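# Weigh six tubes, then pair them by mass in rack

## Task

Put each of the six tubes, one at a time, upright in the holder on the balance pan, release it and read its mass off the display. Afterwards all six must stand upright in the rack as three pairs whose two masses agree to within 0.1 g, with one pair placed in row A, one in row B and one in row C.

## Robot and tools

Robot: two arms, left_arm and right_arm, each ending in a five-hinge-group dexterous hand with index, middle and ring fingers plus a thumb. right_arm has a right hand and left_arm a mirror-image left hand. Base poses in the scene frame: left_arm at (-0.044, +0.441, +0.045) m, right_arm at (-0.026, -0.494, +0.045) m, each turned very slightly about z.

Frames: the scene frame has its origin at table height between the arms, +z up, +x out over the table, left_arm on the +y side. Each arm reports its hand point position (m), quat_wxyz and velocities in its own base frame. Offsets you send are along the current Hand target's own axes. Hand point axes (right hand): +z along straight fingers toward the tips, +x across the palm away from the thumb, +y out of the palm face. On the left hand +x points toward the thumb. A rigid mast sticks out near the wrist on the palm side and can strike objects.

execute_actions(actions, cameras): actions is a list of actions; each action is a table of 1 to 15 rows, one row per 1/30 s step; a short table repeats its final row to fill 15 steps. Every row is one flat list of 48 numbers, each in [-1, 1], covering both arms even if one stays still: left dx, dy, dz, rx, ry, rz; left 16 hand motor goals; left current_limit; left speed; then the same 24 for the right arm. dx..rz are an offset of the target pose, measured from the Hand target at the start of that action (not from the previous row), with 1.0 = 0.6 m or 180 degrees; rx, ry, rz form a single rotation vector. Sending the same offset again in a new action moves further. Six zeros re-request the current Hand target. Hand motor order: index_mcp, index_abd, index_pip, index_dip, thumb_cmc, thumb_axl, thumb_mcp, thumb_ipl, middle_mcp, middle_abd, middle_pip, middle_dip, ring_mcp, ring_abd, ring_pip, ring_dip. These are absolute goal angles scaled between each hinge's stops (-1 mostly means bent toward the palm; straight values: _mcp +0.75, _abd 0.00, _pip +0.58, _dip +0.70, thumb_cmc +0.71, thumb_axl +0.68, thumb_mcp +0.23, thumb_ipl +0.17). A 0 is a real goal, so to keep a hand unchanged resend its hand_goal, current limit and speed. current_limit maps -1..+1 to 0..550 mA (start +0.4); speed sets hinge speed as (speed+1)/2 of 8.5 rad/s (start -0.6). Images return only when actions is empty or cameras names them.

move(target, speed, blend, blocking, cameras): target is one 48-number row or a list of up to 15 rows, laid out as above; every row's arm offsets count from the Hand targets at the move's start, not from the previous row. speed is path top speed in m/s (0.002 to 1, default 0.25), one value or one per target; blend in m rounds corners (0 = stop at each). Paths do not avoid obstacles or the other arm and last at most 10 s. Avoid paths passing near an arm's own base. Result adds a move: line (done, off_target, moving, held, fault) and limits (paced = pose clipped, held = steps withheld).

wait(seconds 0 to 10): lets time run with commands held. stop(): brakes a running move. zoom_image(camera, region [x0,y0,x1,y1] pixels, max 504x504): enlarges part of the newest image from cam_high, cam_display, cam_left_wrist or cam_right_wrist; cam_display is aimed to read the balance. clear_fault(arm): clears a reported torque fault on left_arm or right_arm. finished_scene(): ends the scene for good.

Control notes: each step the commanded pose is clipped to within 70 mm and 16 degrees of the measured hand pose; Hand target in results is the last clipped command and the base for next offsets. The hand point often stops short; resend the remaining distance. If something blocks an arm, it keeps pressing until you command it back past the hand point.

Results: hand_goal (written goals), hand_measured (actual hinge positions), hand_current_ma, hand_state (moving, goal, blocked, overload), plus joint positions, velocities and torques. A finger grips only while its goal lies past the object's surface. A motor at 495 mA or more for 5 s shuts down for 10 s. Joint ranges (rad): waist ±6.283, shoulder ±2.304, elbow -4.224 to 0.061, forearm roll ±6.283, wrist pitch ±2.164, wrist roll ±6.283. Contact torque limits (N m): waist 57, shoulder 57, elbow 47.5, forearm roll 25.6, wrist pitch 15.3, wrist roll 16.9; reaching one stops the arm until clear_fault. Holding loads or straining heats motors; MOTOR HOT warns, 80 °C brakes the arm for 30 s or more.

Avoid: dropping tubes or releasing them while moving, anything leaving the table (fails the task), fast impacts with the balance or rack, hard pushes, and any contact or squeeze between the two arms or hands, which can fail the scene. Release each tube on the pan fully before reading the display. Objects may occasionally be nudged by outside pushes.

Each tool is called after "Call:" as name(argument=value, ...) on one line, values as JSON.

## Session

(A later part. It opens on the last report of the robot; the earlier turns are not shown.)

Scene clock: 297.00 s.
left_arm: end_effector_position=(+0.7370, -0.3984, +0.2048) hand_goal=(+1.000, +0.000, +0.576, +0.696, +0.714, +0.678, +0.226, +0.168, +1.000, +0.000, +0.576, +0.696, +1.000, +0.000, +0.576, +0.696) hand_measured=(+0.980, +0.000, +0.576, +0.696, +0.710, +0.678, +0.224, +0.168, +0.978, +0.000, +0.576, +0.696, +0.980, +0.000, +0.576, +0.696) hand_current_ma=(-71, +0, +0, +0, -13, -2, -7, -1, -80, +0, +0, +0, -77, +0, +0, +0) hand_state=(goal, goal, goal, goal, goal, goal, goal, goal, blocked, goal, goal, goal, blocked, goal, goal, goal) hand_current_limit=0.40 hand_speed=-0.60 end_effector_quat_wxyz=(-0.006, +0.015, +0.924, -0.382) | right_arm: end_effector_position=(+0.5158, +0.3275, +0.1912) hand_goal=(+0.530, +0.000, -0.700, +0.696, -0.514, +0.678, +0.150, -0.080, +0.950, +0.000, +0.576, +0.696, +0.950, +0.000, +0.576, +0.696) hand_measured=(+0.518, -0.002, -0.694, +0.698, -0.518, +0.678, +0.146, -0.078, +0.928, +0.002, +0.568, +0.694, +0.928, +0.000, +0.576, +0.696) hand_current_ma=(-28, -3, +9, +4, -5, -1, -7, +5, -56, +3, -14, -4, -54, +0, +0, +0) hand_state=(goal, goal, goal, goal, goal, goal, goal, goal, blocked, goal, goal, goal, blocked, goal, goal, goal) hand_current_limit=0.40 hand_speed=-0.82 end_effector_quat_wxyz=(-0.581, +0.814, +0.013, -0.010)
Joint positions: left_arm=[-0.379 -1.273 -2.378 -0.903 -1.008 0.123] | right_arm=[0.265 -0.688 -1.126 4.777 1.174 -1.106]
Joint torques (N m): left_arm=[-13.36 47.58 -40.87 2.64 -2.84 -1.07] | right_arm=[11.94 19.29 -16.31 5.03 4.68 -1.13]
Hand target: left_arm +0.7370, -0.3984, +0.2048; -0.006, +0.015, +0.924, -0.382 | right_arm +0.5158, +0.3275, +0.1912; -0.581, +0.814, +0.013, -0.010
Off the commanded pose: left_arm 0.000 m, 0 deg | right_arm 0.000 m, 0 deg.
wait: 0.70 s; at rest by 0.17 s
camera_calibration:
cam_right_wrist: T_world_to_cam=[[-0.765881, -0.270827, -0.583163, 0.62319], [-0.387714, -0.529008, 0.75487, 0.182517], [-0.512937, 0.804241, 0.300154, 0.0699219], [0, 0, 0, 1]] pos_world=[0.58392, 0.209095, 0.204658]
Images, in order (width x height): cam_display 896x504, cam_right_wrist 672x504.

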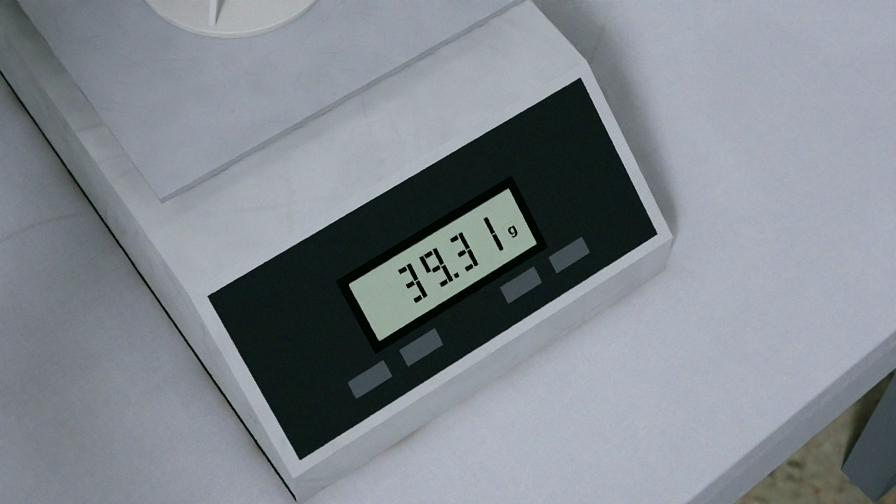

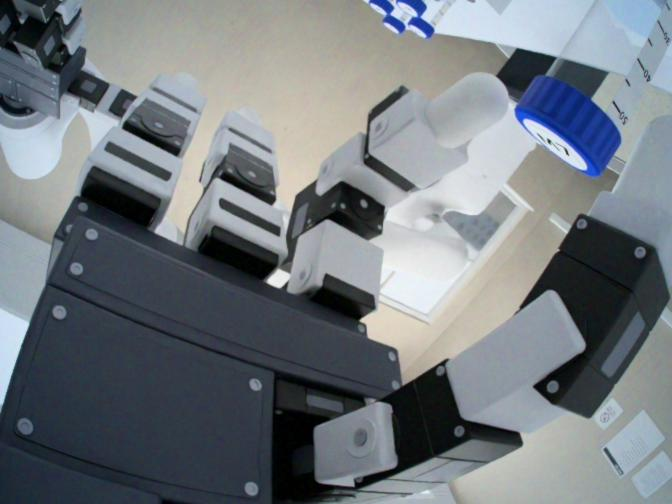

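Call:
execute_actions(actions=[])

Scene clock: 298.37 s.
left_arm: end_effector_position=(+0.7370, -0.3984, +0.2048) hand_goal=(+1.000, +0.000, +0.576, +0.696, +0.714, +0.678, +0.226, +0.168, +1.000, +0.000, +0.576, +0.696, +1.000, +0.000, +0.576, +0.696) hand_measured=(+0.980, +0.000, +0.576, +0.696, +0.710, +0.678, +0.224, +0.168, +0.978, +0.000, +0.576, +0.696, +0.980, +0.000, +0.576, +0.696) hand_current_ma=(-71, +0, +0, +0, -13, -2, -7, -1, -80, +0, +0, +0, -77, +0, +0, +0) hand_state=(goal, goal, goal, goal, goal, goal, goal, goal, blocked, goal, goal, goal, blocked, goal, goal, goal) hand_current_limit=0.40 hand_speed=-0.60 end_effector_quat_wxyz=(-0.006, +0.015, +0.924, -0.382) | right_arm: end_effector_position=(+0.5158, +0.3275, +0.1912) hand_goal=(+0.530, +0.000, -0.700, +0.696, -0.514, +0.678, +0.150, -0.080, +0.950, +0.000, +0.576, +0.696, +0.950, +0.000, +0.576, +0.696) hand_measured=(+0.518, -0.002, -0.694, +0.698, -0.518, +0.678, +0.146, -0.078, +0.928, +0.002, +0.568, +0.694, +0.928, +0.000, +0.576, +0.696) hand_current_ma=(-28, -3, +9, +4, -5, -1, -7, +5, -56, +3, -14, -4, -54, +0, +0, +0) hand_state=(goal, goal, goal, goal, goal, goal, goal, goal, blocked, goal, goal, goal, blocked, goal, goal, goal) hand_current_limit=0.40 hand_speed=-0.82 end_effector_quat_wxyz=(-0.581, +0.814, +0.013, -0.010)
Joint positions: left_arm=[-0.379 -1.273 -2.378 -0.903 -1.008 0.123] | right_arm=[0.265 -0.688 -1.126 4.777 1.174 -1.106]
Joint velocities: within noise
Joint torques (N m): left_arm=[-13.98 46.83 -40.51 2.6 -2.85 -1.13] | right_arm=[12 19.86 -15.14 4.6 4.2 -1.09]
Hand target: left_arm +0.7370, -0.3984, +0.2048; -0.006, +0.015, +0.924, -0.382 | right_arm +0.5158, +0.3275, +0.1912; -0.581, +0.814, +0.013, -0.010
Off the commanded pose: left_arm 0.000 m, 0 deg | right_arm 0.000 m, 0 deg.
camera_calibration:
cam_left_wrist: T_world_to_cam=[[0.7564, -0.487822, 0.435763, -0.873911], [-0.408012, 0.168831, 0.89723, 0.131848], [-0.511259, -0.856461, -0.0713332, 0.176814], [0, 0, 0, 1]] pos_world=[0.805219, -0.297138, 0.275133]
cam_right_wrist: T_world_to_cam=[[-0.765881, -0.270827, -0.583163, 0.62319], [-0.387714, -0.529008, 0.75487, 0.182517], [-0.512937, 0.804241, 0.300154, 0.0699219], [0, 0, 0, 1]] pos_world=[0.58392, 0.209095, 0.204658]

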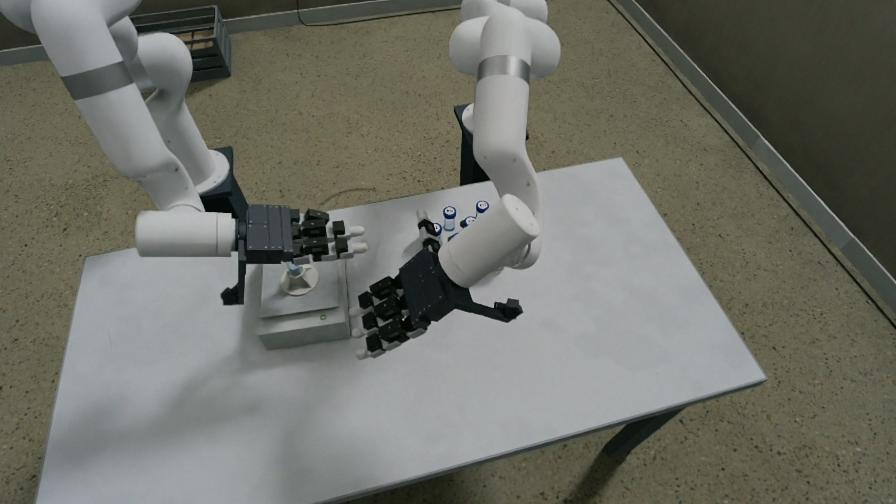

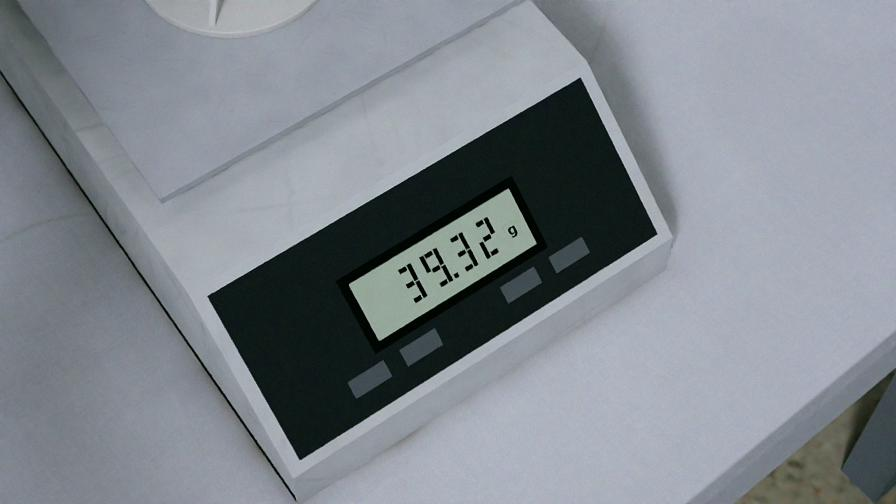

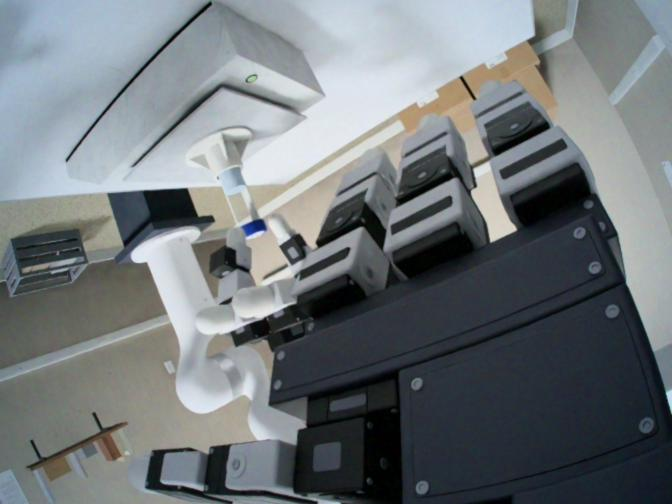

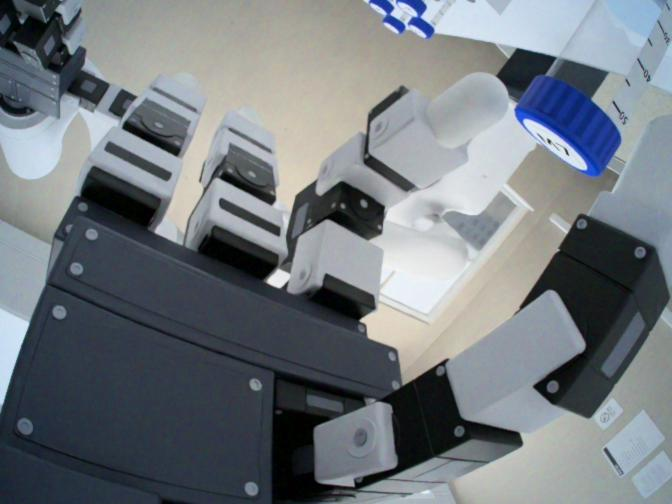

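Call:
move(target=[0,0,0,0,0,0, 1,0,0.576,0.696, 0.714,0.678,0.226,0.168, 1,0,0.576,0.696, 1,0,0.576,0.696, 0.4,-0.6, -0.001,0.0041,0.0044,-0.0278,0,0, 0.53,0,-0.70,0.696, -0.514,0.678,0.15,-0.081, 0.95,0,0.576,0.696, 0.95,0,0.576,0.696, 0.4,-0.82], speed=0.08)

Call:
execute_actions(actions=[[[0,0,0,0,0,0, 1,0,0.576,0.696, 0.714,0.678,0.226,0.168, 1,0,0.576,0.696, 1,0,0.576,0.696, 0.4,-0.6, 0,0,0,0,0,0, 0.43,0,-0.69,0.696, -0.514,0.678,0.05,-0.09, 0.95,0,0.576,0.696, 0.95,0,0.576,0.696, 0.4,-0.88]],[[0,0,0,0,0,0, 1,0,0.576,0.696, 0.714,0.678,0.226,0.168, 1,0,0.576,0.696, 1,0,0.576,0.696, 0.4,-0.6, 0,0,0,0,0,0, 0.38,0,-0.68,0.696, -0.514,0.678,0.0,-0.10, 0.95,0,0.576,0.696, 0.95,0,0.576,0.696, 0.4,-0.93]],[[0,0,0,0,0,0, 1,0,0.576,0.696, 0.714,0.678,0.226,0.168, 1,0,0.576,0.696, 1,0,0.576,0.696, 0.4,-0.6, 0,0,0,0,0,0, 0.31,0,-0.68,0.696, -0.514,0.678,-0.05,-0.10, 0.95,0,0.576,0.696, 0.95,0,0.576,0.696, 0.4,-0.93]]], cameras=["cam_right_wrist"])

Scene clock: 300.17 s.
left_arm: end_effector_position=(+0.7370, -0.3984, +0.2048) hand_goal=(+1.000, +0.000, +0.576, +0.696, +0.714, +0.678, +0.226, +0.168, +1.000, +0.000, +0.576, +0.696, +1.000, +0.000, +0.576, +0.696) hand_measured=(+0.980, +0.000, +0.576, +0.696, +0.710, +0.678, +0.224, +0.168, +0.978, +0.000, +0.576, +0.696, +0.980, +0.000, +0.576, +0.696) hand_current_ma=(-71, +0, +0, +0, -13, -2, -7, -1, -80, +0, +0, +0, -77, +0, +0, +0) hand_state=(goal, goal, goal, goal, goal, goal, goal, goal, blocked, goal, goal, goal, blocked, goal, goal, goal) hand_current_limit=0.40 hand_speed=-0.60 end_effector_quat_wxyz=(-0.006, +0.015, +0.924, -0.382) | right_arm: end_effector_position=(+0.5152, +0.3291, +0.1880) hand_goal=(+0.530, +0.000, -0.700, +0.696, -0.514, +0.678, +0.150, -0.080, +0.950, +0.000, +0.576, +0.696, +0.950, +0.000, +0.576, +0.696) hand_measured=(+0.518, -0.002, -0.694, +0.698, -0.518, +0.678, +0.146, -0.078, +0.928, +0.002, +0.568, +0.694, +0.928, +0.000, +0.576, +0.696) hand_current_ma=(-26, -3, +9, +4, -5, -1, -7, +4, -56, +3, -14, -4, -54, +0, +0, +0) hand_state=(goal, goal, goal, goal, goal, goal, goal, goal, blocked, goal, goal, goal, blocked, goal, goal, goal) hand_current_limit=0.40 hand_speed=-0.82 end_effector_quat_wxyz=(-0.545, +0.838, +0.013, -0.009)
Joint positions: left_arm=[-0.379 -1.273 -2.378 -0.903 -1.008 0.123] | right_arm=[0.292 -0.672 -1.136 4.744 1.083 -1.059]
Joint torques (N m): left_arm=[-13.71 48.28 -40.79 2.8 -2.98 -1.2] | right_arm=[12.29 47.1 -16.95 -3.46 -1.78 1.2]
Hand target: left_arm +0.7370, -0.3984, +0.2048; -0.006, +0.015, +0.924, -0.382 | right_arm +0.5152, +0.3291, +0.1880; -0.545, +0.838, +0.013, -0.009
Off the commanded pose: left_arm 0.000 m, 0 deg | right_arm 0.000 m, 0 deg.
move: done

Scene clock: 301.87 s.
left_arm: end_effector_position=(+0.7370, -0.3984, +0.2048) hand_goal=(+1.000, +0.000, +0.576, +0.696, +0.714, +0.678, +0.226, +0.168, +1.000, +0.000, +0.576, +0.696, +1.000, +0.000, +0.576, +0.696) hand_measured=(+0.980, +0.000, +0.576, +0.696, +0.710, +0.678, +0.224, +0.168, +0.978, +0.000, +0.576, +0.696, +0.980, +0.000, +0.576, +0.696) hand_current_ma=(-71, +0, +0, +0, -13, -2, -7, -1, -80, +0, +0, +0, -77, +0, +0, +0) hand_state=(goal, goal, goal, goal, goal, goal, goal, goal, blocked, goal, goal, goal, blocked, goal, goal, goal) hand_current_limit=0.40 hand_speed=-0.60 end_effector_quat_wxyz=(-0.006, +0.015, +0.924, -0.382) | right_arm: end_effector_position=(+0.5152, +0.3291, +0.1880) hand_goal=(+0.310, +0.000, -0.680, +0.696, -0.514, +0.678, -0.050, -0.100, +0.950, +0.000, +0.576, +0.696, +0.950, +0.000, +0.576, +0.696) hand_measured=(+0.384, -0.002, -0.668, +0.698, -0.518, +0.678, +0.038, -0.084, +0.928, +0.002, +0.568, +0.694, +0.928, +0.000, +0.576, +0.696) hand_current_ma=(+263, -3, +22, +4, -5, -1, +385, +54, -56, +3, -14, -4, -54, +0, +0, +0) hand_state=(blocked, goal, goal, goal, goal, goal, blocked, goal, blocked, goal, goal, goal, blocked, goal, goal, goal) hand_current_limit=0.40 hand_speed=-0.93 end_effector_quat_wxyz=(-0.545, +0.838, +0.013, -0.009)
Joint positions: left_arm=[-0.379 -1.273 -2.378 -0.903 -1.008 0.123] | right_arm=[0.292 -0.672 -1.136 4.744 1.083 -1.059]
Joint torques (N m): left_arm=[-12.2 47.34 -40.9 2.76 -2.84 -1.09] | right_arm=[11.92 44.93 -16.56 -3.61 -1.82 1]
Hand target: left_arm +0.7370, -0.3984, +0.2048; -0.006, +0.015, +0.924, -0.382 | right_arm +0.5152, +0.3291, +0.1880; -0.545, +0.838, +0.013, -0.009
Off the commanded pose: left_arm 0.000 m, 0 deg | right_arm 0.000 m, 0 deg.
Step readings (end_effector_position of left_arm | right_arm):
0: (+0.7370, -0.3984, +0.2048) | (+0.5152, +0.3291, +0.1880)
1: (+0.7370, -0.3984, +0.2048) | (+0.5152, +0.3291, +0.1880)
2: (+0.7370, -0.3984, +0.2048) | (+0.5152, +0.3291, +0.1880)
4: (+0.7370, -0.3984, +0.2048) | (+0.5152, +0.3291, +0.1880)
8: (+0.7370, -0.3984, +0.2048) | (+0.5152, +0.3291, +0.1880)
15: (+0.7370, -0.3984, +0.2048) | (+0.5152, +0.3291, +0.1880)
16: (+0.7370, -0.3984, +0.2048) | (+0.5152, +0.3291, +0.1880)
17: (+0.7370, -0.3984, +0.2048) | (+0.5152, +0.3291, +0.1880)
19: (+0.7370, -0.3984, +0.2048) | (+0.5152, +0.3291, +0.1880)
23: (+0.7370, -0.3984, +0.2048) | (+0.5152, +0.3291, +0.1880)
30: (+0.7370, -0.3984, +0.2048) | (+0.5152, +0.3291, +0.1880)
31: (+0.7370, -0.3984, +0.2048) | (+0.5152, +0.3291, +0.1880)
32: (+0.7370, -0.3984, +0.2048) | (+0.5152, +0.3291, +0.1880)
34: (+0.7370, -0.3984, +0.2048) | (+0.5152, +0.3291, +0.1880)
38: (+0.7370, -0.3984, +0.2048) | (+0.5152, +0.3291, +0.1880)
45: (+0.7370, -0.3984, +0.2048) | (+0.5152, +0.3291, +0.1880)
camera_calibration:
cam_right_wrist: T_world_to_cam=[[-0.76426, -0.320771, -0.559475, 0.632452], [-0.389891, -0.461214, 0.797036, 0.156422], [-0.513704, 0.827277, 0.227422, 0.0756791], [0, 0, 0, 1]] pos_world=[0.583222, 0.212409, 0.211957]
Images, in order (width x height): cam_right_wrist 672x504.

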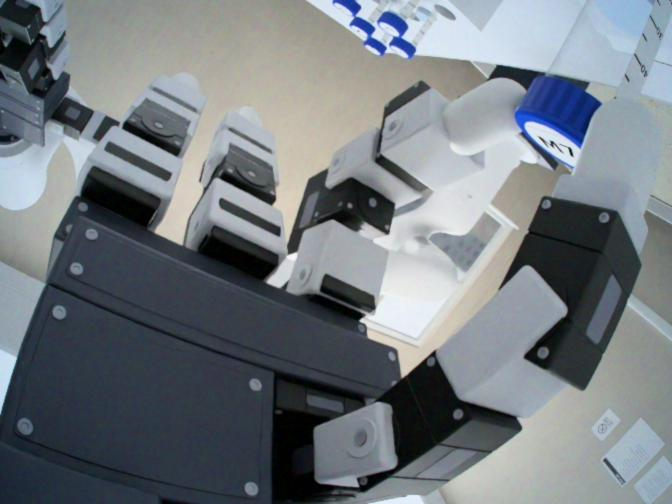

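Call:
move(target=[[0,0.1,-0.13,0,0,0, 1,0,0.576,0.696, 0.714,0.678,0.226,0.168, 1,0,0.576,0.696, 1,0,0.576,0.696, 0.4,-0.6, 0,-0.0837,-0.0373,0,0,0, 0.31,0,-0.68,0.696, -0.514,0.678,-0.05,-0.10, 0.95,0,0.576,0.696, 0.95,0,0.576,0.696, 0.4,-0.93],[0,0.3583,-0.4762,0,0,0, 1,0,0.576,0.696, 0.714,0.678,0.226,0.168, 1,0,0.576,0.696, 1,0,0.576,0.696, 0.4,-0.6, -0.005,-0.4171,0.7115,0,0,0, 0.31,0,-0.68,0.696, -0.514,0.678,-0.05,-0.10, 0.95,0,0.576,0.696, 0.95,0,0.576,0.696, 0.4,-0.93],[0,0.3583,-0.4762,0,0,0, 1,0,0.576,0.696, 0.714,0.678,0.226,0.168, 1,0,0.576,0.696, 1,0,0.576,0.696, 0.4,-0.6, -0.005,-0.2755,0.7745,0,0,0, 0.31,0,-0.68,0.696, -0.514,0.678,-0.05,-0.10, 0.95,0,0.576,0.696, 0.95,0,0.576,0.696, 0.4,-0.93]], speed=[0.12,0.25,0.12], blend=[0.01,0.005,0], cameras=["cam_high"])

Call:
zoom_image(camera="cam_high", region=[400, 170, 520, 290])

Scene clock: 307.27 s.
left_arm: end_effector_position=(+0.7483, -0.0446, +0.2552) hand_goal=(+1.000, +0.000, +0.576, +0.696, +0.714, +0.678, +0.226, +0.168, +1.000, +0.000, +0.576, +0.696, +1.000, +0.000, +0.576, +0.696) hand_measured=(+0.980, +0.000, +0.576, +0.696, +0.710, +0.678, +0.224, +0.168, +0.978, +0.000, +0.576, +0.696, +0.980, +0.000, +0.576, +0.696) hand_current_ma=(-71, +0, +0, +0, -13, -2, -7, -1, -80, +0, +0, +0, -77, +0, +0, +0) hand_state=(goal, goal, goal, goal, goal, goal, goal, goal, blocked, goal, goal, goal, blocked, goal, goal, goal) hand_current_limit=0.40 hand_speed=-0.60 end_effector_quat_wxyz=(-0.006, +0.015, +0.924, -0.382) | right_arm: end_effector_position=(+0.4964, +0.8205, +0.1502) hand_goal=(+0.310, +0.000, -0.680, +0.696, -0.514, +0.678, -0.050, -0.100, +0.950, +0.000, +0.576, +0.696, +0.950, +0.000, +0.576, +0.696) hand_measured=(+0.376, -0.002, -0.654, +0.706, -0.518, +0.678, +0.038, -0.082, +0.928, +0.002, +0.568, +0.694, +0.928, +0.000, +0.576, +0.696) hand_current_ma=(+230, -3, +61, +18, -5, -1, +385, +57, -56, +3, -14, -4, -54, +0, +0, +0) hand_state=(blocked, goal, blocked, goal, goal, goal, blocked, goal, blocked, goal, goal, goal, blocked, goal, goal, goal) hand_current_limit=0.40 hand_speed=-0.93 end_effector_quat_wxyz=(-0.545, +0.838, +0.013, -0.009)
Joint positions: left_arm=[0.064 -1.027 -2.048 -0.834 -1.253 0.467] | right_arm=[0.896 -1.564 -2.687 4.603 0.64 -0.198]
Joint torques (N m): left_arm=[9.57 42.22 -40.1 2.65 -3.1 0.9] | right_arm=[-9.14 37.34 -21.91 -3.2 1.47 1.22]
Hand target: left_arm +0.7483, -0.0446, +0.2552; -0.006, +0.015, +0.924, -0.382 | right_arm +0.4963, +0.8206, +0.1502; -0.545, +0.838, +0.013, -0.009
Off the commanded pose: left_arm 0.000 m, 0 deg | right_arm 0.000 m, 0 deg.
move: done
Images, in order (width x height): cam_high 896x504.

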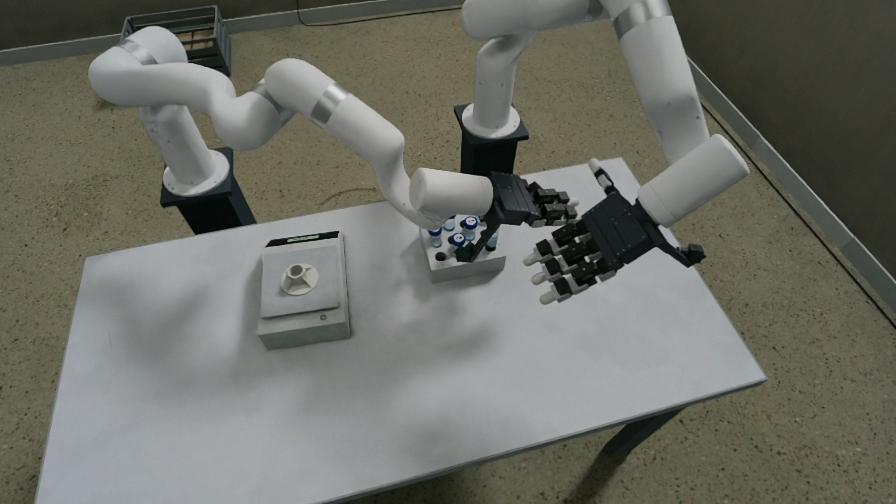

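Scaled by 4.200.

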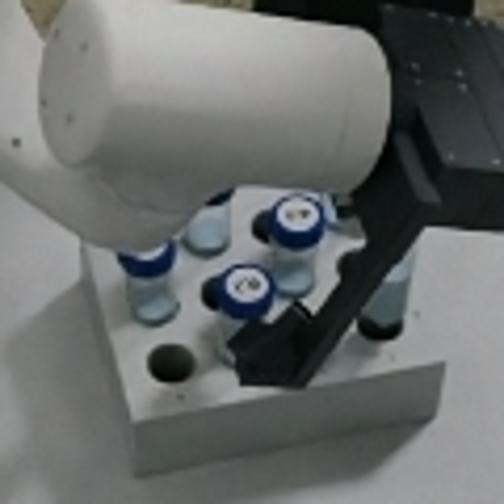

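Call:
zoom_image(camera="cam_high", region=[470, 210, 520, 270])

Scaled by 8.400.

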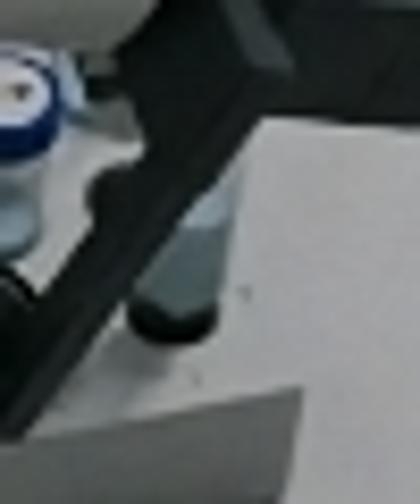

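Call:
move(target=[0,0,0,0,0,0, 1,0,0.576,0.696, 0.714,0.678,0.226,0.168, 1,0,0.576,0.696, 1,0,0.576,0.696, 0.4,-0.6, 0,0.0335,0.0149,0,0,0, 0.31,0,-0.68,0.696, -0.514,0.678,-0.05,-0.10, 0.95,0,0.576,0.696, 0.95,0,0.576,0.696, 0.4,-0.93], speed=0.06, cameras=["cam_high"])

Call:
zoom_image(camera="cam_high", region=[470, 210, 520, 270])

Scene clock: 309.77 s.
left_arm: end_effector_position=(+0.7483, -0.0446, +0.2552) hand_goal=(+1.000, +0.000, +0.576, +0.696, +0.714, +0.678, +0.226, +0.168, +1.000, +0.000, +0.576, +0.696, +1.000, +0.000, +0.576, +0.696) hand_measured=(+0.980, +0.000, +0.576, +0.696, +0.710, +0.678, +0.224, +0.168, +0.978, +0.000, +0.576, +0.696, +0.980, +0.000, +0.576, +0.696) hand_current_ma=(-71, +0, +0, +0, -13, -2, -7, -1, -80, +0, +0, +0, -77, +0, +0, +0) hand_state=(goal, goal, goal, goal, goal, goal, goal, goal, blocked, goal, goal, goal, blocked, goal, goal, goal) hand_current_limit=0.40 hand_speed=-0.60 end_effector_quat_wxyz=(-0.006, +0.015, +0.924, -0.382) | right_arm: end_effector_position=(+0.4963, +0.8204, +0.1282) hand_goal=(+0.310, +0.000, -0.680, +0.696, -0.514, +0.678, -0.050, -0.100, +0.950, +0.000, +0.576, +0.696, +0.950, +0.000, +0.576, +0.696) hand_measured=(+0.376, -0.002, -0.654, +0.706, -0.518, +0.678, +0.038, -0.082, +0.928, +0.002, +0.568, +0.694, +0.928, +0.000, +0.576, +0.696) hand_current_ma=(+230, -3, +61, +18, -5, -1, +385, +57, -56, +3, -14, -4, -54, +0, +0, +0) hand_state=(blocked, goal, blocked, goal, goal, goal, blocked, goal, blocked, goal, goal, goal, blocked, goal, goal, goal) hand_current_limit=0.40 hand_speed=-0.93 end_effector_quat_wxyz=(-0.545, +0.838, +0.013, -0.009)
Joint positions: left_arm=[0.064 -1.027 -2.048 -0.834 -1.253 0.467] | right_arm=[0.896 -1.629 -2.759 4.594 0.64 -0.186]
Joint torques (N m): left_arm=[9.48 43.54 -40.23 2.37 -3.11 0.86] | right_arm=[5.37 35.88 -21.6 -2.89 3.98 1.27]
Hand target: left_arm +0.7483, -0.0446, +0.2552; -0.006, +0.015, +0.924, -0.382 | right_arm +0.4963, +0.8206, +0.1282; -0.545, +0.838, +0.013, -0.009
Off the commanded pose: left_arm 0.000 m, 0 deg | right_arm 0.000 m, 0 deg.
move: done
Images, in order (width x height): cam_high 896x504.

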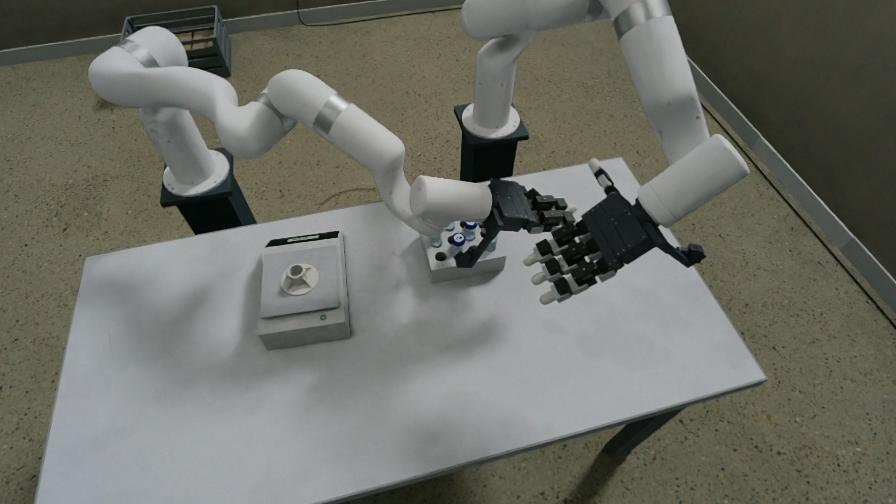

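Scaled by 8.400.

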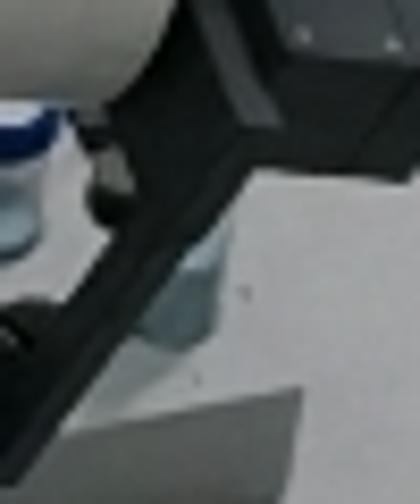

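Call:
move(target=[0,0,0,0,0,0, 1,0,0.576,0.696, 0.714,0.678,0.226,0.168, 1,0,0.576,0.696, 1,0,0.576,0.696, 0.4,-0.6, 0,0.0539,0.0240,0,0,0, 0.31,0,-0.68,0.696, -0.514,0.678,-0.05,-0.10, 0.95,0,0.576,0.696, 0.95,0,0.576,0.696, 0.4,-0.93], speed=0.06, cameras=["cam_high"])

Call:
zoom_image(camera="cam_high", region=[430, 190, 530, 290])

Scene clock: 311.87 s.
left_arm: end_effector_position=(+0.7483, -0.0446, +0.2552) hand_goal=(+1.000, +0.000, +0.576, +0.696, +0.714, +0.678, +0.226, +0.168, +1.000, +0.000, +0.576, +0.696, +1.000, +0.000, +0.576, +0.696) hand_measured=(+0.980, +0.000, +0.576, +0.696, +0.710, +0.678, +0.224, +0.168, +0.978, +0.000, +0.576, +0.696, +0.980, +0.000, +0.576, +0.696) hand_current_ma=(-71, +0, +0, +0, -13, -2, -7, -1, -80, +0, +0, +0, -77, +0, +0, +0) hand_state=(goal, goal, goal, goal, goal, goal, goal, goal, blocked, goal, goal, goal, blocked, goal, goal, goal) hand_current_limit=0.40 hand_speed=-0.60 end_effector_quat_wxyz=(-0.006, +0.015, +0.924, -0.382) | right_arm: end_effector_position=(+0.4957, +0.8198, +0.0930) hand_goal=(+0.310, +0.000, -0.680, +0.696, -0.514, +0.678, -0.050, -0.100, +0.950, +0.000, +0.576, +0.696, +0.950, +0.000, +0.576, +0.696) hand_measured=(+0.376, -0.002, -0.664, +0.698, -0.518, +0.678, +0.038, -0.080, +0.928, +0.002, +0.568, +0.694, +0.928, +0.000, +0.576, +0.696) hand_current_ma=(+230, -3, +33, +3, -5, -1, +385, +64, -56, +3, -14, -4, -54, +0, +0, +0) hand_state=(blocked, goal, goal, goal, goal, goal, blocked, goal, blocked, goal, goal, goal, blocked, goal, goal, goal) hand_current_limit=0.40 hand_speed=-0.93 end_effector_quat_wxyz=(-0.548, +0.836, +0.012, -0.003)
Joint positions: left_arm=[0.064 -1.027 -2.048 -0.834 -1.253 0.467] | right_arm=[0.897 -1.677 -2.768 4.665 0.627 -0.269]
Joint torques (N m): left_arm=[9.12 44.42 -40.18 2.56 -3.01 1.01] | right_arm=[13.57 30.39 -16.6 5.05 -3.39 -1.28]
Hand target: left_arm +0.7483, -0.0446, +0.2552; -0.006, +0.015, +0.924, -0.382 | right_arm +0.4962, +0.8206, +0.0928; -0.545, +0.838, +0.013, -0.009
Off the commanded pose: left_arm 0.000 m, 0 deg | right_arm 0.001 m, 1 deg.
elbow stopped short (right arm): the move would have taken joint 3 (elbow) straighter than the controller allows.
elbow read too straight (right arm): the controller reads joint 3 (elbow) straighter than it allows; while it does, the hand can move without a command.
move: done
Images, in order (width x height): cam_high 896x504.

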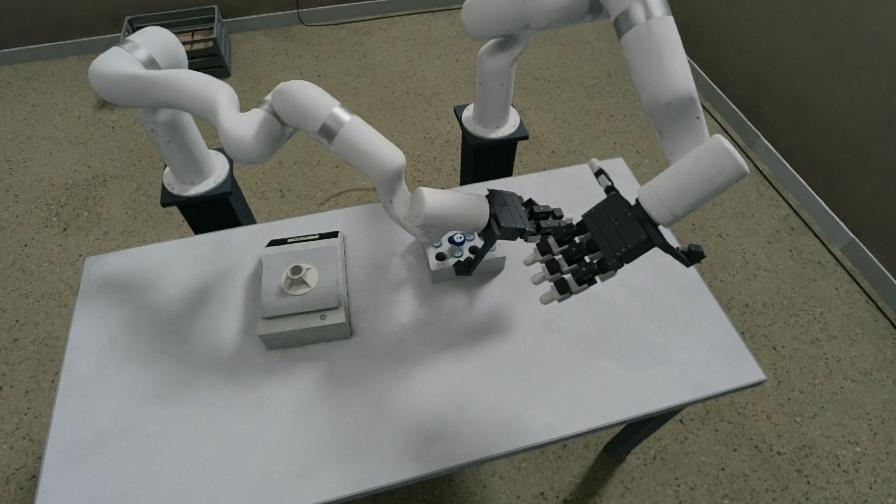

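Scaled by 5.040.

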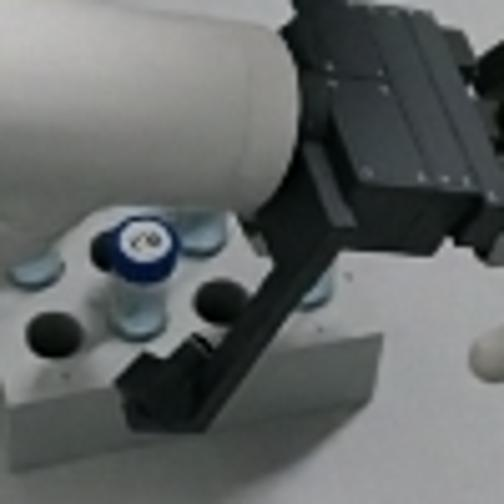

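Call:
execute_actions(actions=[[[0,0,0,0,0,0, 1,0,0.576,0.696, 0.714,0.678,0.226,0.168, 1,0,0.576,0.696, 1,0,0.576,0.696, 0.4,-0.6, 0,0,0,0,0,0, 0.38,0,-0.67,0.696, -0.514,0.678,0.02,-0.085, 0.95,0,0.576,0.696, 0.95,0,0.576,0.696, 0.4,-0.93]],[[0,0,0,0,0,0, 1,0,0.576,0.696, 0.714,0.678,0.226,0.168, 1,0,0.576,0.696, 1,0,0.576,0.696, 0.4,-0.6, 0,0,0,0,0,0, 0.44,0,-0.68,0.696, -0.514,0.678,0.08,-0.081, 0.95,0,0.576,0.696, 0.95,0,0.576,0.696, 0.4,-0.88]],[[0,0,0,0,0,0, 1,0,0.576,0.696, 0.714,0.678,0.226,0.168, 1,0,0.576,0.696, 1,0,0.576,0.696, 0.4,-0.6, 0,0,0,0,0,0, 0.51,0,-0.70,0.696, -0.514,0.678,0.15,-0.081, 0.95,0,0.576,0.696, 0.95,0,0.576,0.696, 0.4,-0.82]]], cameras=["cam_right_wrist"])

Scene clock: 314.87 s.
left_arm: end_effector_position=(+0.7483, -0.0446, +0.2552) hand_goal=(+1.000, +0.000, +0.576, +0.696, +0.714, +0.678, +0.226, +0.168, +1.000, +0.000, +0.576, +0.696, +1.000, +0.000, +0.576, +0.696) hand_measured=(+0.980, +0.000, +0.576, +0.696, +0.710, +0.678, +0.224, +0.168, +0.978, +0.000, +0.576, +0.696, +0.980, +0.000, +0.576, +0.696) hand_current_ma=(-71, +0, +0, +0, -13, -2, -7, -1, -80, +0, +0, +0, -77, +0, +0, +0) hand_state=(goal, goal, goal, goal, goal, goal, goal, goal, blocked, goal, goal, goal, blocked, goal, goal, goal) hand_current_limit=0.40 hand_speed=-0.60 end_effector_quat_wxyz=(-0.006, +0.015, +0.924, -0.382) | right_arm: end_effector_position=(+0.4956, +0.8198, +0.0928) hand_goal=(+0.510, +0.000, -0.700, +0.696, -0.514, +0.678, +0.150, -0.080, +0.950, +0.000, +0.576, +0.696, +0.950, +0.000, +0.576, +0.696) hand_measured=(+0.498, -0.002, -0.694, +0.698, -0.518, +0.678, +0.146, -0.078, +0.928, +0.002, +0.568, +0.694, +0.928, +0.000, +0.576, +0.696) hand_current_ma=(-25, -3, +10, +2, -5, -1, -9, +5, -56, +3, -14, -4, -54, +0, +0, +0) hand_state=(goal, goal, goal, goal, goal, goal, goal, goal, blocked, goal, goal, goal, blocked, goal, goal, goal) hand_current_limit=0.40 hand_speed=-0.82 end_effector_quat_wxyz=(-0.548, +0.836, +0.012, -0.003)
Joint positions: left_arm=[0.064 -1.027 -2.048 -0.834 -1.253 0.467] | right_arm=[0.897 -1.677 -2.768 4.665 0.627 -0.27]
Joint torques (N m): left_arm=[9.54 43.25 -39.94 2.49 -2.89 0.81] | right_arm=[10.26 44.78 -18.86 4.43 -2.07 -0.85]
Hand target: left_arm +0.7483, -0.0446, +0.2552; -0.006, +0.015, +0.924, -0.382 | right_arm +0.4962, +0.8206, +0.0928; -0.545, +0.838, +0.013, -0.009
Off the commanded pose: left_arm 0.000 m, 0 deg | right_arm 0.001 m, 1 deg.
elbow stopped short (right arm): the move would have taken joint 3 (elbow) straighter than the controller allows.
Step readings (end_effector_position of left_arm | right_arm):
0: (+0.7483, -0.0446, +0.2552) | (+0.4956, +0.8198, +0.0928)
1: (+0.7483, -0.0446, +0.2552) | (+0.4956, +0.8198, +0.0928)
2: (+0.7483, -0.0446, +0.2552) | (+0.4956, +0.8198, +0.0928)
4: (+0.7483, -0.0446, +0.2552) | (+0.4956, +0.8198, +0.0928)
8: (+0.7483, -0.0446, +0.2552) | (+0.4956, +0.8198, +0.0928)
15: (+0.7483, -0.0446, +0.2552) | (+0.4956, +0.8198, +0.0928)
16: (+0.7483, -0.0446, +0.2552) | (+0.4956, +0.8198, +0.0928)
17: (+0.7483, -0.0446, +0.2552) | (+0.4956, +0.8198, +0.0928)
19: (+0.7483, -0.0446, +0.2552) | (+0.4956, +0.8198, +0.0928)
23: (+0.7483, -0.0446, +0.2552) | (+0.4956, +0.8198, +0.0928)
30: (+0.7483, -0.0446, +0.2552) | (+0.4956, +0.8198, +0.0928)
31: (+0.7483, -0.0446, +0.2552) | (+0.4956, +0.8198, +0.0928)
32: (+0.7483, -0.0446, +0.2552) | (+0.4956, +0.8198, +0.0928)
34: (+0.7483, -0.0446, +0.2552) | (+0.4956, +0.8198, +0.0928)
38: (+0.7483, -0.0446, +0.2552) | (+0.4956, +0.8198, +0.0928)
45: (+0.7483, -0.0446, +0.2552) | (+0.4956, +0.8198, +0.0928)
camera_calibration:
cam_right_wrist: T_world_to_cam=[[-0.762635, -0.308653, -0.568437, 0.711673], [-0.400937, -0.464045, 0.789881, 0.459371], [-0.50758, 0.830298, 0.230147, -0.32445], [0, 0, 0, 1]] pos_world=[0.562242, 0.702219, 0.116364]
Images, in order (width x height): cam_right_wrist 672x504.

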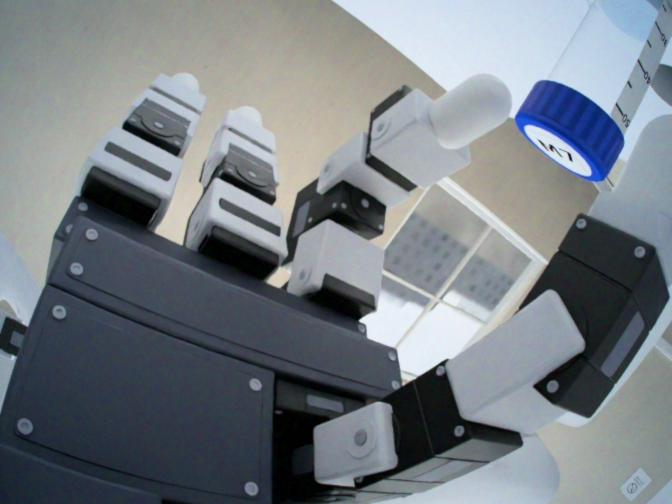

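Call:
move(target=[[0,0,0,0,0,0, 1,0,0.576,0.696, 0.714,0.678,0.226,0.168, 1,0,0.576,0.696, 1,0,0.576,0.696, 0.4,-0.6, 0,-0.1218,-0.0542,0,0,0, 0.51,0,-0.70,0.696, -0.514,0.678,0.15,-0.081, 0.95,0,0.576,0.696, 0.95,0,0.576,0.696, 0.4,-0.82],[0,0,0,0,0,0, 1,0,0.576,0.696, 0.714,0.678,0.226,0.168, 1,0,0.576,0.696, 1,0,0.576,0.696, 0.4,-0.6, 0,-0.2284,-0.1017,0,0,0, 0.51,0,-0.70,0.696, -0.514,0.678,0.15,-0.081, 0.95,0,0.576,0.696, 0.95,0,0.576,0.696, 0.4,-0.82],[0,0,0,0,0,0, 1,0,0.576,0.696, 0.714,0.678,0.226,0.168, 1,0,0.576,0.696, 1,0,0.576,0.696, 0.4,-0.6, 0,-0.0589,-0.4823,0,0,0, 0.51,0,-0.70,0.696, -0.514,0.678,0.15,-0.081, 0.95,0,0.576,0.696, 0.95,0,0.576,0.696, 0.4,-0.82]], speed=[0.08,0.15,0.25], blend=[0.005,0.03,0], cameras=["cam_high","cam_display"])

Call:
zoom_image(camera="cam_high", region=[410, 190, 520, 290])

Scene clock: 318.63 s.
left_arm: end_effector_position=(+0.7483, -0.0446, +0.2552) hand_goal=(+1.000, +0.000, +0.576, +0.696, +0.714, +0.678, +0.226, +0.168, +1.000, +0.000, +0.576, +0.696, +1.000, +0.000, +0.576, +0.696) hand_measured=(+0.980, +0.000, +0.576, +0.696, +0.710, +0.678, +0.224, +0.168, +0.978, +0.000, +0.576, +0.696, +0.980, +0.000, +0.576, +0.696) hand_current_ma=(-71, +0, +0, +0, -13, -2, -7, -1, -80, +0, +0, +0, -77, +0, +0, +0) hand_state=(goal, goal, goal, goal, goal, goal, goal, goal, blocked, goal, goal, goal, blocked, goal, goal, goal) hand_current_limit=0.40 hand_speed=-0.60 end_effector_quat_wxyz=(-0.006, +0.015, +0.924, -0.382) | right_arm: end_effector_position=(+0.5044, +0.5707, +0.2427) hand_goal=(+0.510, +0.000, -0.700, +0.696, -0.514, +0.678, +0.150, -0.080, +0.950, +0.000, +0.576, +0.696, +0.950, +0.000, +0.576, +0.696) hand_measured=(+0.500, -0.002, -0.694, +0.698, -0.518, +0.678, +0.148, -0.078, +0.928, +0.002, +0.568, +0.694, +0.928, +0.000, +0.576, +0.696) hand_current_ma=(-21, -3, +9, +2, -5, -1, -6, +4, -56, +3, -14, -4, -54, +0, +0, +0) hand_state=(goal, goal, goal, goal, goal, goal, goal, goal, blocked, goal, goal, goal, blocked, goal, goal, goal) hand_current_limit=0.40 hand_speed=-0.82 end_effector_quat_wxyz=(-0.545, +0.838, +0.013, -0.009)
Joint positions: left_arm=[0.064 -1.027 -2.048 -0.834 -1.253 0.467] | right_arm=[0.65 -0.796 -1.502 4.897 0.86 -0.798]
Joint torques (N m): left_arm=[9.37 42.15 -39.98 2.51 -2.65 0.83] | right_arm=[-11.89 51.19 -12.23 5.36 4.69 -1.2]
Hand target: left_arm +0.7483, -0.0446, +0.2552; -0.006, +0.015, +0.924, -0.382 | right_arm +0.5044, +0.5707, +0.2427; -0.545, +0.838, +0.013, -0.009
Off the commanded pose: left_arm 0.000 m, 0 deg | right_arm 0.000 m, 0 deg.
move: done
Images, in order (width x height): cam_high 896x504, cam_display 896x504.

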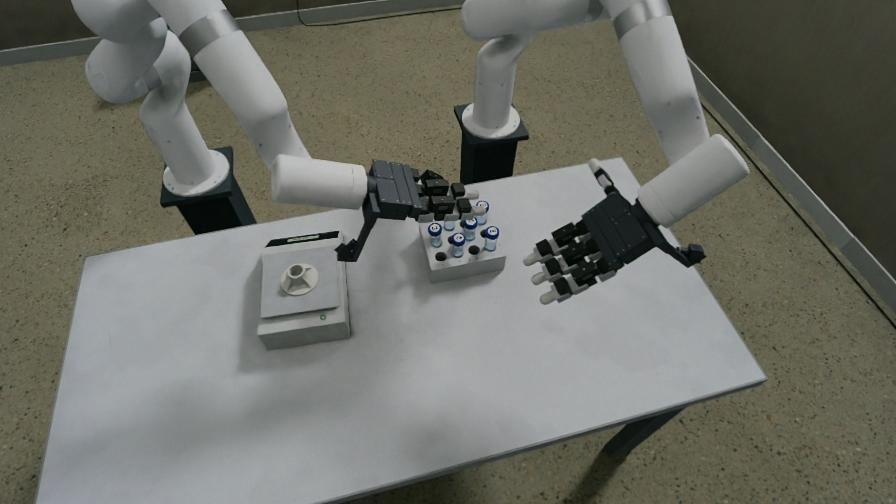

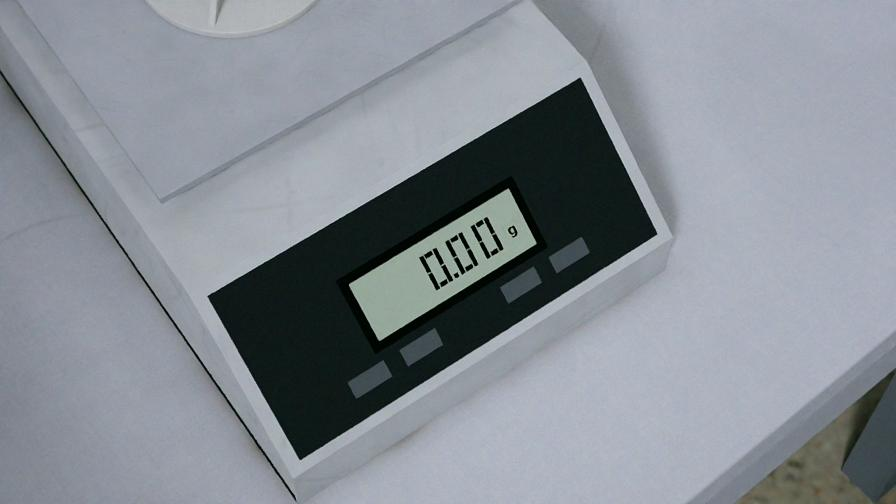

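Scaled by 4.582.

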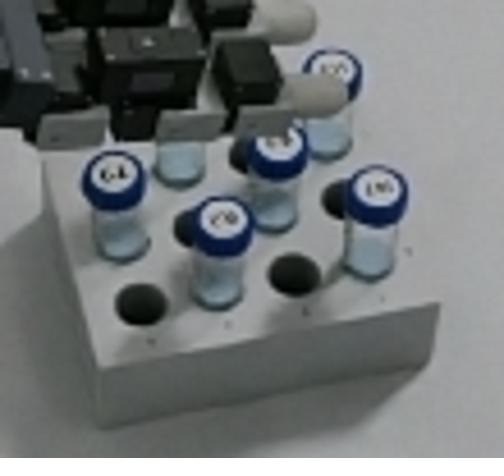

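Call:
finished_scene()

The scene is finished: the task was done.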